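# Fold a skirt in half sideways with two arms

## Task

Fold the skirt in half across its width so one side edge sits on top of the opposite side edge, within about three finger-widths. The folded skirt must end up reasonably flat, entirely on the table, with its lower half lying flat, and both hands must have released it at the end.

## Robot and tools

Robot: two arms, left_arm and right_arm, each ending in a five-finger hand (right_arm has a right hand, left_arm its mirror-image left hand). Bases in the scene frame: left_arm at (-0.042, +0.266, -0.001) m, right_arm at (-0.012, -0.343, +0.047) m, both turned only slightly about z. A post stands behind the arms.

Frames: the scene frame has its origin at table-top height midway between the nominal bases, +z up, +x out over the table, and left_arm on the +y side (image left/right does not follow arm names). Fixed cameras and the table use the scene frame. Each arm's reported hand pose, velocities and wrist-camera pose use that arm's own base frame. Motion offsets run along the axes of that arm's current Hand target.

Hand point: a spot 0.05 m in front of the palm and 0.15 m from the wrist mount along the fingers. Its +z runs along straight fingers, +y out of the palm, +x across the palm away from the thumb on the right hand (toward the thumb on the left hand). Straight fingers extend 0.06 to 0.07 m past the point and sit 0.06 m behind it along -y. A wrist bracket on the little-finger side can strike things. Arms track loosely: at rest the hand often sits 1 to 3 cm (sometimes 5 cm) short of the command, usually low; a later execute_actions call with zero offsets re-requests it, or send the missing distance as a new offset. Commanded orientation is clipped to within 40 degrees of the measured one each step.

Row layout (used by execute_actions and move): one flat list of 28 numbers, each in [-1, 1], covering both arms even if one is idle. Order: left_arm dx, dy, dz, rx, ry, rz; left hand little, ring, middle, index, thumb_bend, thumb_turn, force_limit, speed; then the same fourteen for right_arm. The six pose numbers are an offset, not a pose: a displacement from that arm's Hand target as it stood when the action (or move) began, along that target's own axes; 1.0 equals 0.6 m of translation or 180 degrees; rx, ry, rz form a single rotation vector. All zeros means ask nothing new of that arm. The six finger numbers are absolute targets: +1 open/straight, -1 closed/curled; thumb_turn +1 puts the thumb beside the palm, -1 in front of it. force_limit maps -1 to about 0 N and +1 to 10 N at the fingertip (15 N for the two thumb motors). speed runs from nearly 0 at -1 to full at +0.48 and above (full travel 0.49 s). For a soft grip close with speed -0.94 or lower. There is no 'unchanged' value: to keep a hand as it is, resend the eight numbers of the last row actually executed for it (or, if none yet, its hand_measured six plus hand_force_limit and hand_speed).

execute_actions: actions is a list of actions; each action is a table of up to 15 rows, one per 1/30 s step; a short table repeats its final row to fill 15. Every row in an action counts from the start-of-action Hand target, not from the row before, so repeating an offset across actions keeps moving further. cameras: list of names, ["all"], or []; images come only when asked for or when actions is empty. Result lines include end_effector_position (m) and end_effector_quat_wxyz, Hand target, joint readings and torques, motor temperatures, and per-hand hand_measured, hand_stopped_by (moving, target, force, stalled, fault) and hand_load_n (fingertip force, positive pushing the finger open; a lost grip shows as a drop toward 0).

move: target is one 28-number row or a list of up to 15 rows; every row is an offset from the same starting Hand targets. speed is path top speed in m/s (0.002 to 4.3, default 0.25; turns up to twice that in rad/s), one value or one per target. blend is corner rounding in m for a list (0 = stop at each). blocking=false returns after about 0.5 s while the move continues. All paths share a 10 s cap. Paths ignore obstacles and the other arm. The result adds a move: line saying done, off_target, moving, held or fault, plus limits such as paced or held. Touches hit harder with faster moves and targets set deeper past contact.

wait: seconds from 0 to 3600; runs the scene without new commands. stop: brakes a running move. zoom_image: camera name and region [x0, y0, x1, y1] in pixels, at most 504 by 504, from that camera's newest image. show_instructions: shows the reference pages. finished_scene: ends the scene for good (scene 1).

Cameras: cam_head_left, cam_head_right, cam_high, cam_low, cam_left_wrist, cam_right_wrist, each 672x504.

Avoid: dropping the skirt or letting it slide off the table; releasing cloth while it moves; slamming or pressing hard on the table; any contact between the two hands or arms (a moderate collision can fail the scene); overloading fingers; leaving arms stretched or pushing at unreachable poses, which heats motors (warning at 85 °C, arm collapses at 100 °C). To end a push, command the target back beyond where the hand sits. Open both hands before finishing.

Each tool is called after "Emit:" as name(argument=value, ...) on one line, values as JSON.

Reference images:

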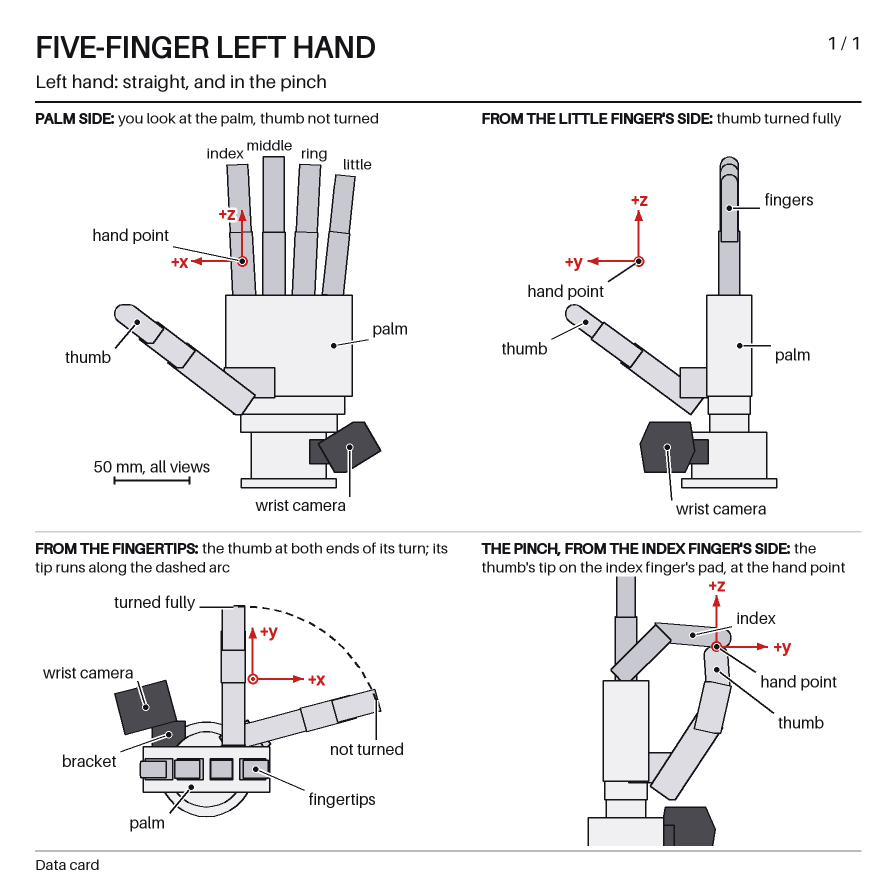

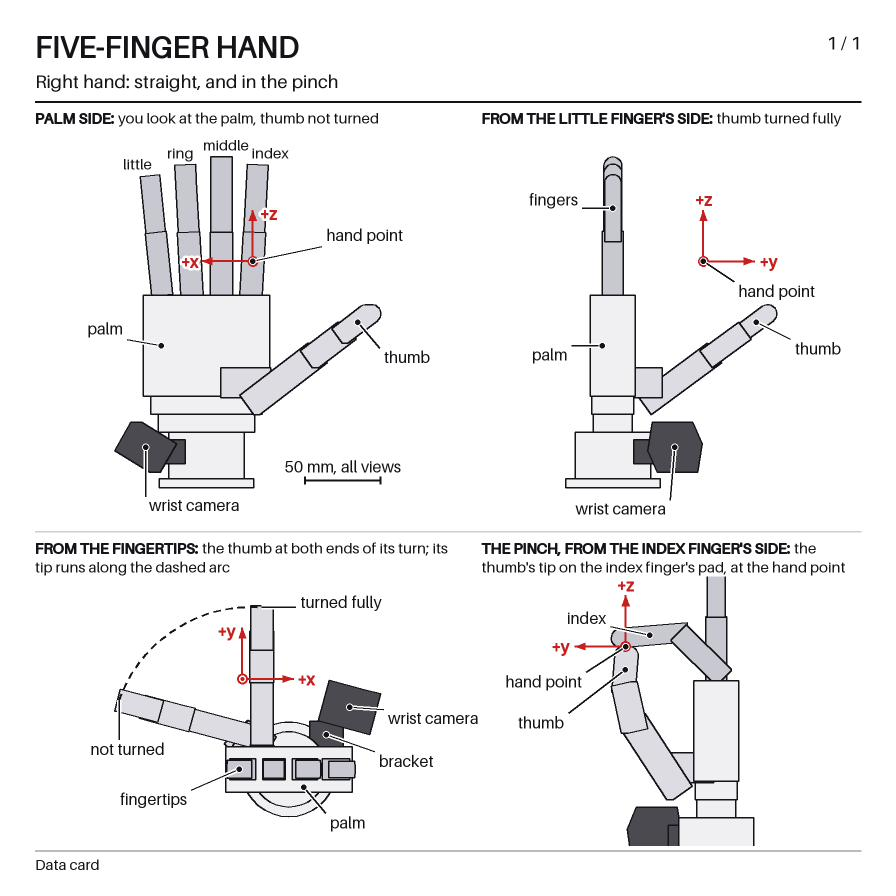

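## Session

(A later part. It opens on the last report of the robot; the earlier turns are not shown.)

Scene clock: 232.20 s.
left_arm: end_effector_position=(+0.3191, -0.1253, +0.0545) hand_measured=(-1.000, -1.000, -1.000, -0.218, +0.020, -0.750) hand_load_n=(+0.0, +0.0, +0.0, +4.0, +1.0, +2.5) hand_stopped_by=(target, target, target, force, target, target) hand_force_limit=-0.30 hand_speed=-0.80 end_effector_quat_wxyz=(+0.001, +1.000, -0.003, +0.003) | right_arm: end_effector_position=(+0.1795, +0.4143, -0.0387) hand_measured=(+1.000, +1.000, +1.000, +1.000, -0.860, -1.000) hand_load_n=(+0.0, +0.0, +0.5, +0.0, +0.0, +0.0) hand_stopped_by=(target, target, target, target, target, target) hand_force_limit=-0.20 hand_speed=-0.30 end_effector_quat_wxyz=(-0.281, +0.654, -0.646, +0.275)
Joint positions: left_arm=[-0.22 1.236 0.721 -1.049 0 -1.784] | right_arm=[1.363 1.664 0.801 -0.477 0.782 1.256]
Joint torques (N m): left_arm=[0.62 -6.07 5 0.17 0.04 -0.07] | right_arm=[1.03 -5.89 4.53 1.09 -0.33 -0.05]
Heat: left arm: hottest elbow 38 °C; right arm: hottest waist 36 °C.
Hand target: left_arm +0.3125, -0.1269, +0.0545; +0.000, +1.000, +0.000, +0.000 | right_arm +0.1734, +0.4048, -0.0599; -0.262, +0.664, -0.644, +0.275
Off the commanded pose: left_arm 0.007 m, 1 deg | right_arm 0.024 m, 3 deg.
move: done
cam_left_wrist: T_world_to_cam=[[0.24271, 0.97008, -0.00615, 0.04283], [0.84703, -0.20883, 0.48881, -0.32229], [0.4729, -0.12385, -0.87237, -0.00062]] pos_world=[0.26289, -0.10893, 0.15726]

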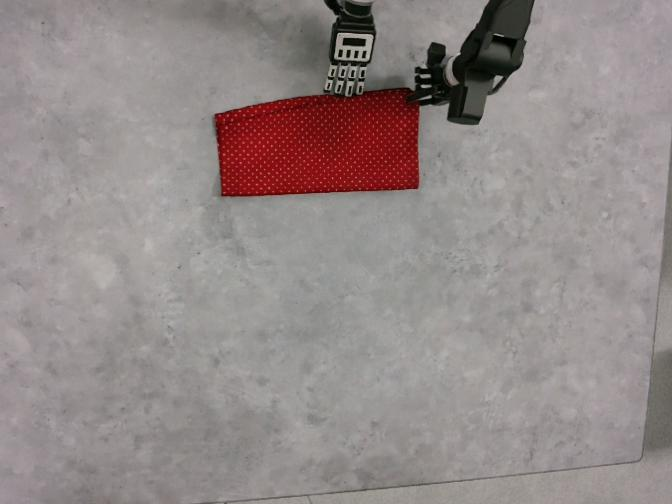

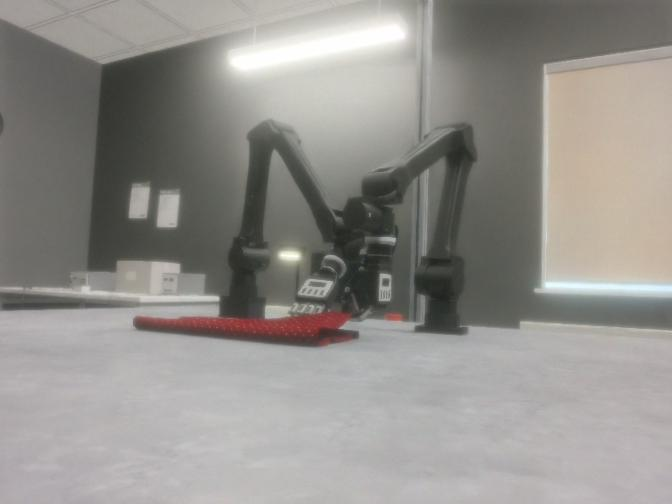

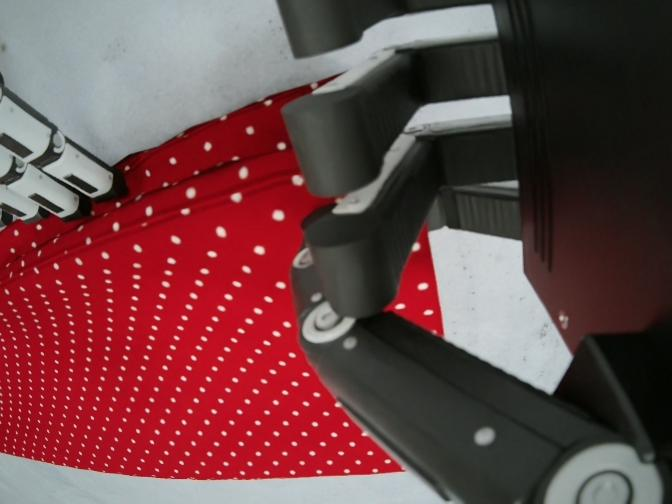

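Emit:
move(target=[[-0.005,0,0.022,0,0,0,-1,-1,-1,-0.35,0.02,-0.75,-0.3,-0.8,0,0,0,0,0,0,1,1,1,1,-0.86,-1,-0.2,-0.3],[-0.005,0,0.022,0,0,0,-1,-1,-1,0,1,-0.75,-0.3,-0.5,0,0,0,0,0,0,1,1,1,1,-0.86,-1,-0.2,-0.3]], speed=0.05, cameras=["cam_high","cam_low","cam_left_wrist"])

Emit:
zoom_image(camera="cam_low", region=[270, 305, 370, 355])

Emit:
zoom_image(camera="cam_high", region=[330, 60, 480, 220])

Scene clock: 234.80 s.
left_arm: end_effector_position=(+0.3114, -0.1241, +0.0445) hand_measured=(-1.000, -1.000, -1.000, +0.000, +1.000, -0.750) hand_load_n=(+0.0, +0.0, +0.0, +0.5, +0.0, +0.0) hand_stopped_by=(target, target, target, target, target, target) hand_force_limit=-0.30 hand_speed=-0.50 end_effector_quat_wxyz=(+0.000, +1.000, -0.003, -0.001) | right_arm: end_effector_position=(+0.1795, +0.4143, -0.0387) hand_measured=(+1.000, +1.000, +1.000, +1.000, -0.860, -1.000) hand_load_n=(+0.0, +0.0, +0.5, +0.0, +0.0, +0.0) hand_stopped_by=(target, target, target, target, target, target) hand_force_limit=-0.20 hand_speed=-0.30 end_effector_quat_wxyz=(-0.281, +0.654, -0.646, +0.275)
Joint positions: left_arm=[-0.222 1.236 0.692 -1.028 0 -1.787] | right_arm=[1.363 1.664 0.801 -0.477 0.782 1.256]
Joint torques (N m): left_arm=[0.56 -4.95 4.93 1.01 0.05 -0.06] | right_arm=[0.97 -5.89 4.53 1.11 -0.33 -0.05]
Heat: left arm: hottest elbow 37 °C; right arm: hottest waist 36 °C.
Hand target: left_arm +0.3096, -0.1268, +0.0413; +0.000, +1.000, +0.000, +0.000 | right_arm +0.1734, +0.4048, -0.0599; -0.262, +0.664, -0.644, +0.275
Off the commanded pose: left_arm 0.005 m, 0 deg | right_arm 0.024 m, 3 deg.
move: done
cam_left_wrist: T_world_to_cam=[[0.24152, 0.97037, -0.00631, 0.04394], [0.85126, -0.20875, 0.48143, -0.31161], [0.46586, -0.12165, -0.87646, -0.00289]] pos_world=[0.256, -0.10804, 0.14776]

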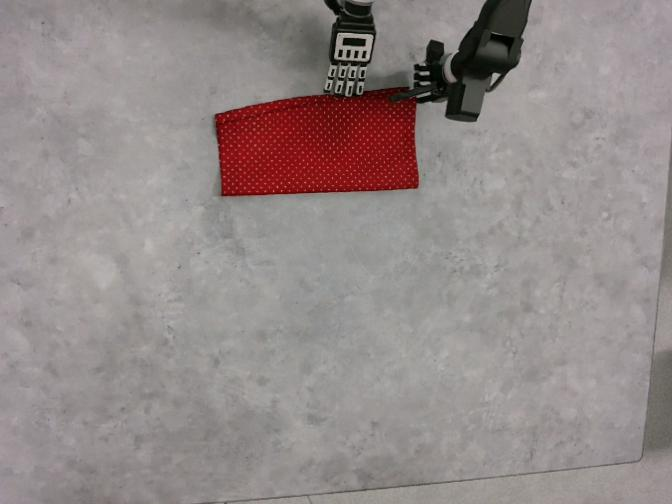

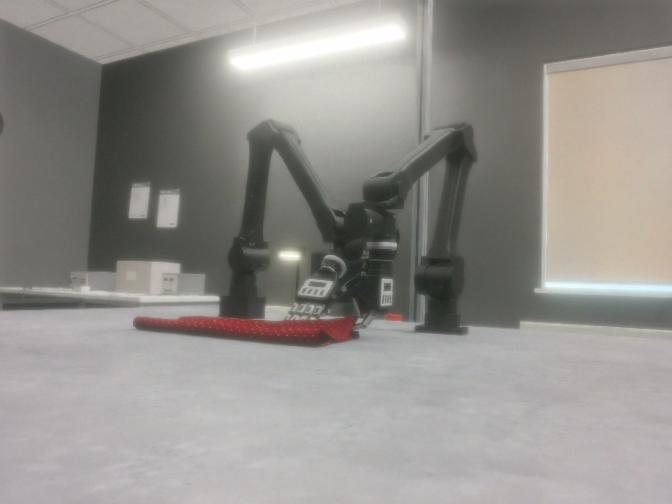

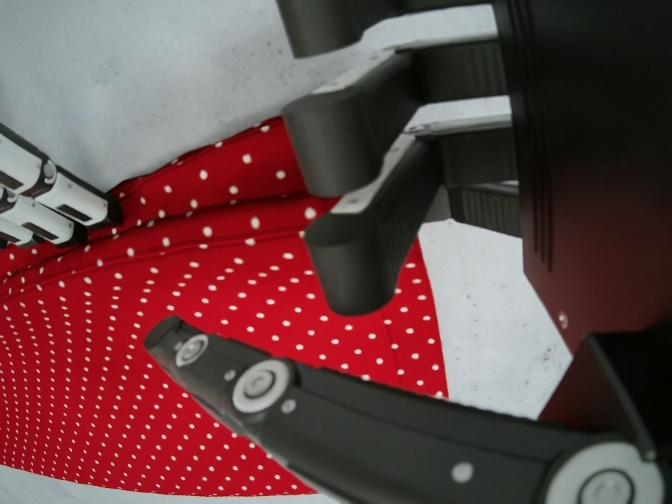

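Scaled by 5.040.

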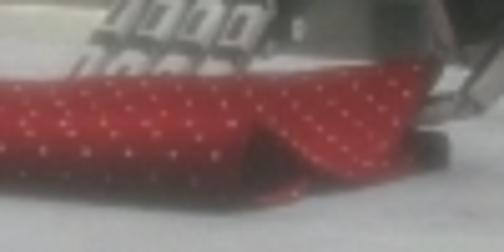

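Scaled by 3.150.

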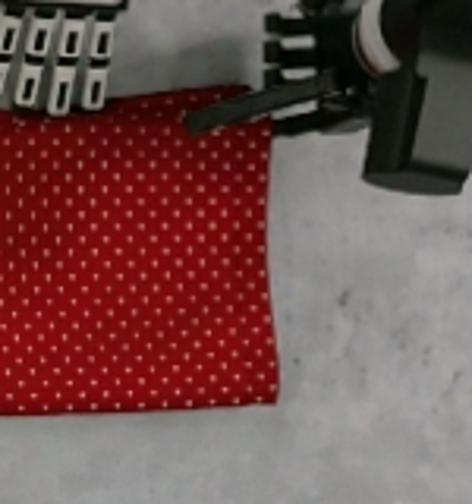

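Emit:
move(target=[[0,0,0.008,0,0,0,-1,-1,-1,0,1,-0.75,-0.3,-0.5,0,0,0,0,0,0,1,1,1,1,-0.86,-1,-0.2,-0.3],[0,-0.13,0.008,0,0,0,-1,-1,-1,0,1,-0.75,-0.3,-0.5,0,0,0,0,0,0,1,1,1,1,-0.86,-1,-0.2,-0.3],[0.05,-0.16,-0.12,0,0,0,-1,-1,-1,0,1,-0.75,-0.3,-0.5,0,0,0,0,0,0,1,1,1,1,-0.86,-1,-0.2,-0.3]], speed=[0.05,0.06,0.15], cameras=["cam_high","cam_low","cam_left_wrist"])

Emit:
zoom_image(camera="cam_low", region=[120, 290, 370, 370])

Emit:
zoom_image(camera="cam_high", region=[200, 60, 440, 220])

Scene clock: 238.40 s.
left_arm: end_effector_position=(+0.3256, -0.0352, +0.0955) hand_measured=(-1.000, -1.000, -1.000, +0.000, +1.000, -0.750) hand_load_n=(+0.0, +0.0, +0.0, +0.0, -0.5, +0.0) hand_stopped_by=(target, target, target, target, target, target) hand_force_limit=-0.30 hand_speed=-0.50 end_effector_quat_wxyz=(+0.001, +1.000, +0.003, -0.019) | right_arm: end_effector_position=(+0.1795, +0.4143, -0.0387) hand_measured=(+1.000, +1.000, +1.000, +1.000, -0.860, -1.000) hand_load_n=(+0.0, +0.0, +0.5, +0.0, +0.0, +0.0) hand_stopped_by=(target, target, target, target, target, target) hand_force_limit=-0.20 hand_speed=-0.30 end_effector_quat_wxyz=(-0.281, +0.654, -0.646, +0.275)
Joint positions: left_arm=[0.085 1.212 0.824 -1.222 -0.001 -1.492] | right_arm=[1.363 1.664 0.801 -0.477 0.782 1.256]
Joint torques (N m): left_arm=[2.32 -5.71 8.99 0.12 0.04 0.25] | right_arm=[0.97 -5.89 4.51 1.09 -0.33 -0.05]
Heat: left arm: hottest elbow 38 °C; right arm: hottest waist 36 °C.
Hand target: left_arm +0.3397, -0.0309, +0.1133; +0.000, +1.000, +0.000, +0.000 | right_arm +0.1734, +0.4048, -0.0599; -0.262, +0.664, -0.644, +0.275
Off the commanded pose: left_arm 0.023 m, 2 deg | right_arm 0.024 m, 3 deg.
move: off_target (left_arm)
cam_left_wrist: T_world_to_cam=[[0.23034, 0.97295, -0.01772, -0.04063], [0.87092, -0.19799, 0.44977, -0.33269], [0.43409, -0.11903, -0.89297, 0.05797]] pos_world=[0.27394, -0.01944, 0.20068]

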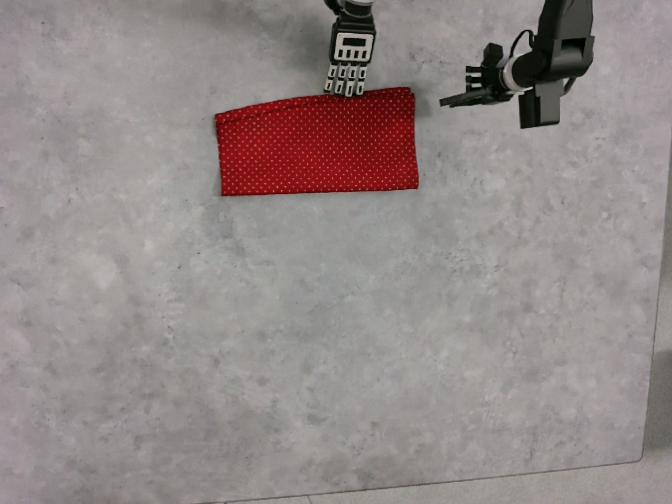

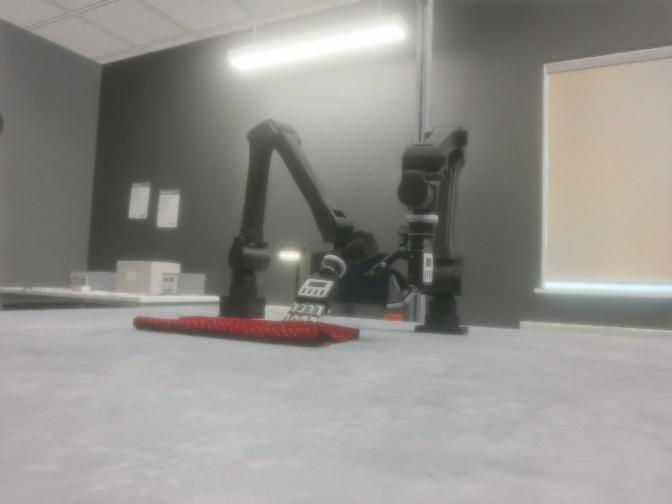

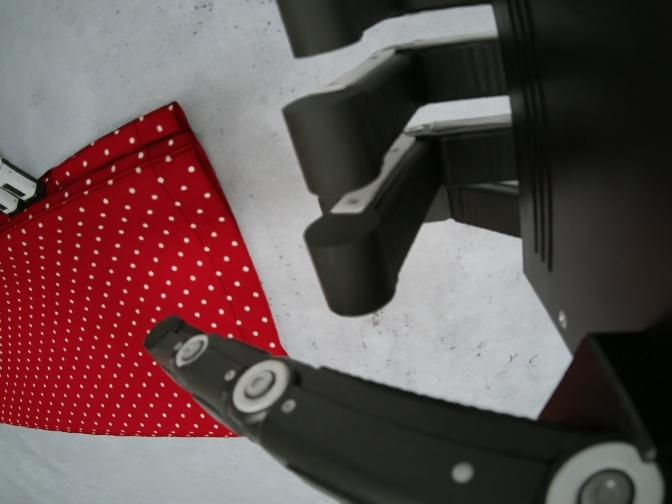

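Scaled by 2.016.

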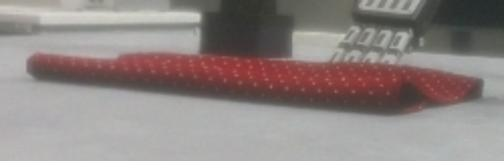

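Scaled by 2.100.

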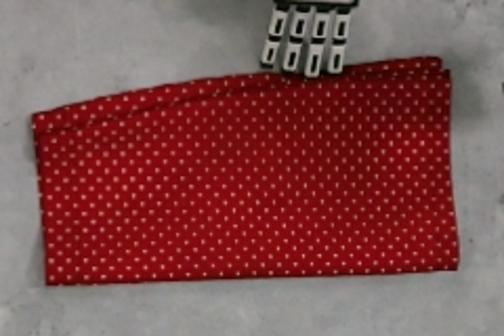

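Emit:
move(target=[[0,0,0,0,0,0,-1,-1,-1,0,1,-0.75,-0.3,-0.5,0.0046,-0.117,-0.1185,0,0,0,1,1,1,1,-0.86,-1,-0.2,-0.3],[0,-0.1,-0.05,0,0,0,-1,-1,-1,0,1,-0.75,-0.3,-0.5,0.136,-0.07,-0.16,0,0,0,1,1,1,1,-0.86,-1,-0.2,-0.3]], speed=[0.1,0.2], cameras=["cam_high","cam_low","cam_head_left"])

Emit:
zoom_image(camera="cam_low", region=[120, 290, 370, 370])

Emit:
zoom_image(camera="cam_high", region=[200, 60, 440, 220])

Emit:
zoom_image(camera="cam_low", region=[280, 310, 370, 355])

Scene clock: 241.30 s.
left_arm: end_effector_position=(+0.3261, +0.0238, +0.1251) hand_measured=(-1.000, -1.000, -1.000, +0.000, +1.000, -0.750) hand_load_n=(+0.0, +0.0, +0.0, +0.0, -0.5, +0.0) hand_stopped_by=(target, target, target, target, target, target) hand_force_limit=-0.30 hand_speed=-0.50 end_effector_quat_wxyz=(+0.004, +1.000, +0.005, -0.019) | right_arm: end_effector_position=(+0.1397, +0.3251, +0.0383) hand_measured=(+1.000, +1.000, +1.000, +1.000, -0.860, -1.000) hand_load_n=(+0.0, +0.0, +0.0, +0.0, +0.0, +0.0) hand_stopped_by=(target, target, target, target, target, target) hand_force_limit=-0.20 hand_speed=-0.30 end_effector_quat_wxyz=(-0.259, +0.665, -0.643, +0.276)
Joint positions: left_arm=[0.276 1.212 0.906 -1.303 -0.003 -1.305] | right_arm=[1.416 1.284 0.672 -0.823 0.767 1.328]
Joint torques (N m): left_arm=[1.96 -5.6 9.54 0.09 0.11 0.23] | right_arm=[1.61 -5.25 6.98 0.25 0.78 0.05]
Heat: left arm: hottest elbow 38 °C; right arm: hottest waist 36 °C.
Hand target: left_arm +0.3398, +0.0291, +0.1433; +0.000, +1.000, -0.001, +0.000 | right_arm +0.1374, +0.3253, +0.0401; -0.261, +0.664, -0.644, +0.275
Off the commanded pose: left_arm 0.023 m, 2 deg | right_arm 0.003 m, 0 deg.
move: off_target (left_arm)
Images, in order (width x height): cam_head_left 672x504, cam_high 672x504, cam_low 672x504.

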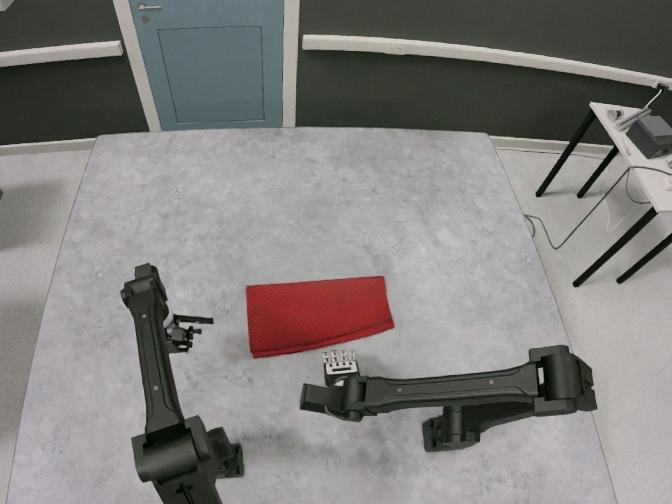

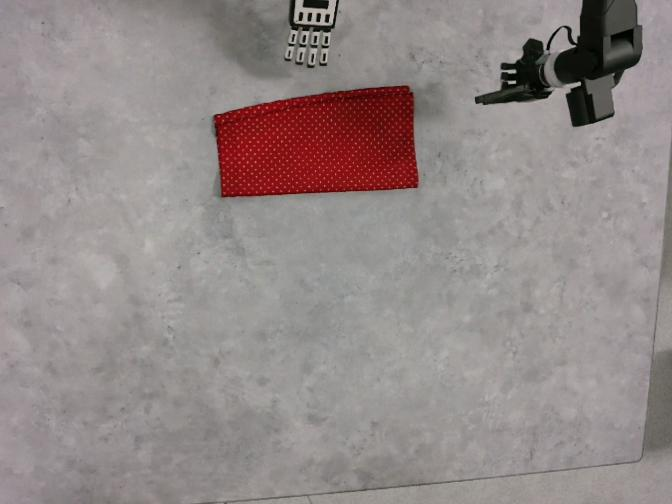

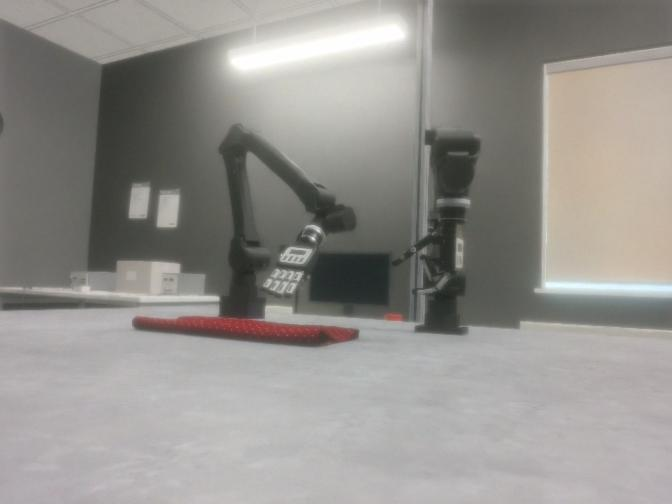

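Scaled by 2.016.

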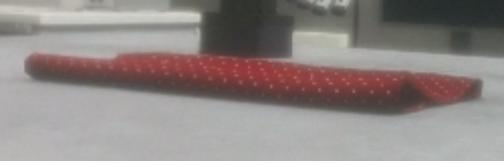

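Scaled by 2.100.

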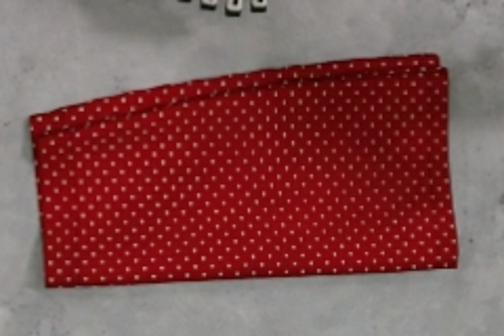

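Scaled by 5.600.

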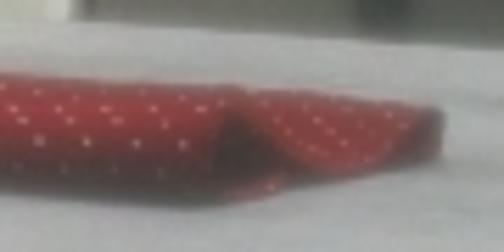

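Emit:
execute_actions(actions=[], cameras=["cam_high","cam_low","cam_head_left"])

Scene clock: 241.70 s.
left_arm: end_effector_position=(+0.3261, +0.0238, +0.1251) hand_measured=(-1.000, -1.000, -1.000, +0.000, +1.000, -0.750) hand_load_n=(+0.0, +0.0, +0.0, +0.0, +0.0, +0.5) hand_stopped_by=(target, target, target, target, target, target) hand_force_limit=-0.30 hand_speed=-0.50 end_effector_quat_wxyz=(+0.004, +1.000, +0.005, -0.019) | right_arm: end_effector_position=(+0.1397, +0.3251, +0.0383) hand_measured=(+1.000, +1.000, +1.000, +1.000, -0.860, -1.000) hand_load_n=(+0.0, +0.0, +0.0, +0.0, +0.0, +0.0) hand_stopped_by=(target, target, target, target, target, target) hand_force_limit=-0.20 hand_speed=-0.30 end_effector_quat_wxyz=(-0.259, +0.665, -0.644, +0.276)
Joint positions: left_arm=[0.276 1.212 0.906 -1.303 -0.003 -1.305] | right_arm=[1.416 1.284 0.672 -0.823 0.767 1.328]
Joint velocities: within noise
Joint torques (N m): left_arm=[1.96 -5.6 9.54 0.1 0.11 0.25] | right_arm=[1.67 -5.3 6.97 0.24 0.78 0.06]
Motor temperatures (°C): left_arm=[26 35 38 27 32 31] | right_arm=[36 33 35 27 29 30]
Heat: left arm: hottest elbow 38 °C; right arm: hottest waist 36 °C.
Hand target: left_arm +0.3398, +0.0291, +0.1433; +0.000, +1.000, +0.000, +0.000 | right_arm +0.1374, +0.3253, +0.0401; -0.261, +0.664, -0.644, +0.275
Off the commanded pose: left_arm 0.023 m, 2 deg | right_arm 0.003 m, 0 deg.
Images, in order (width x height): cam_head_left 672x504, cam_high 672x504, cam_low 672x504.

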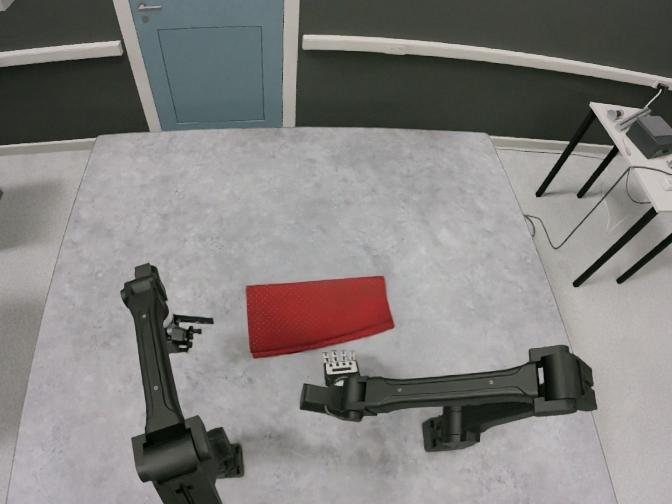

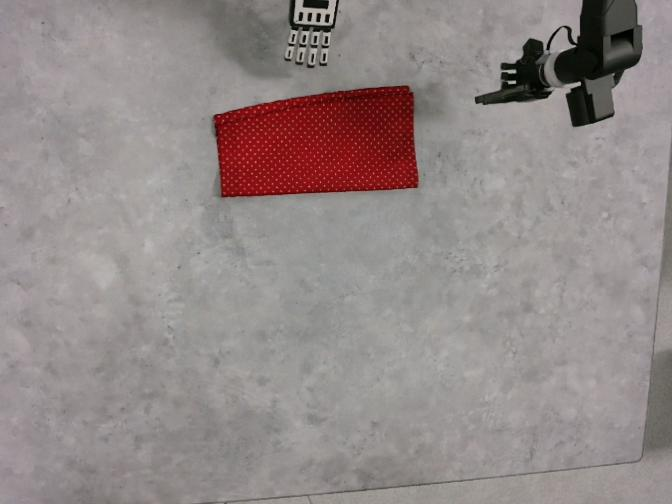

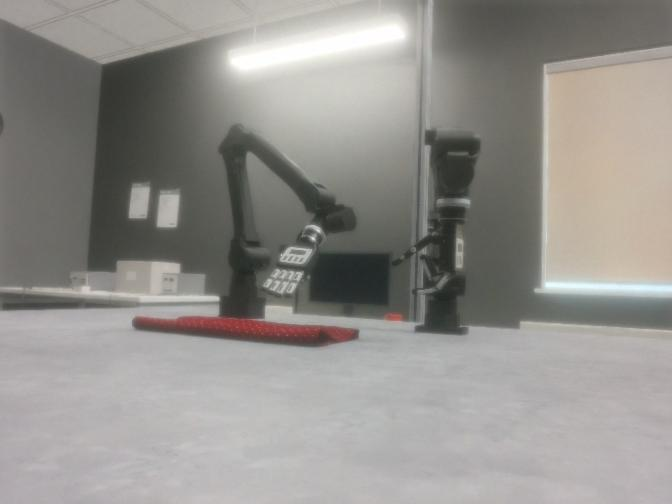

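Emit:
zoom_image(camera="cam_low", region=[110, 290, 390, 370])

Emit:
zoom_image(camera="cam_high", region=[190, 60, 450, 220])

Scaled by 1.800.

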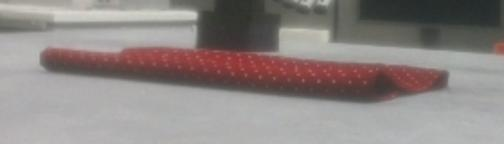

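Scaled by 1.938.

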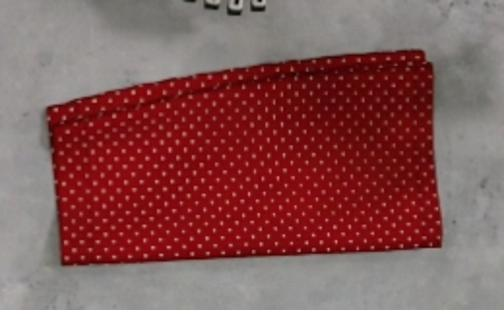

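Emit:
finished_scene()

The scene is finished: the task was done.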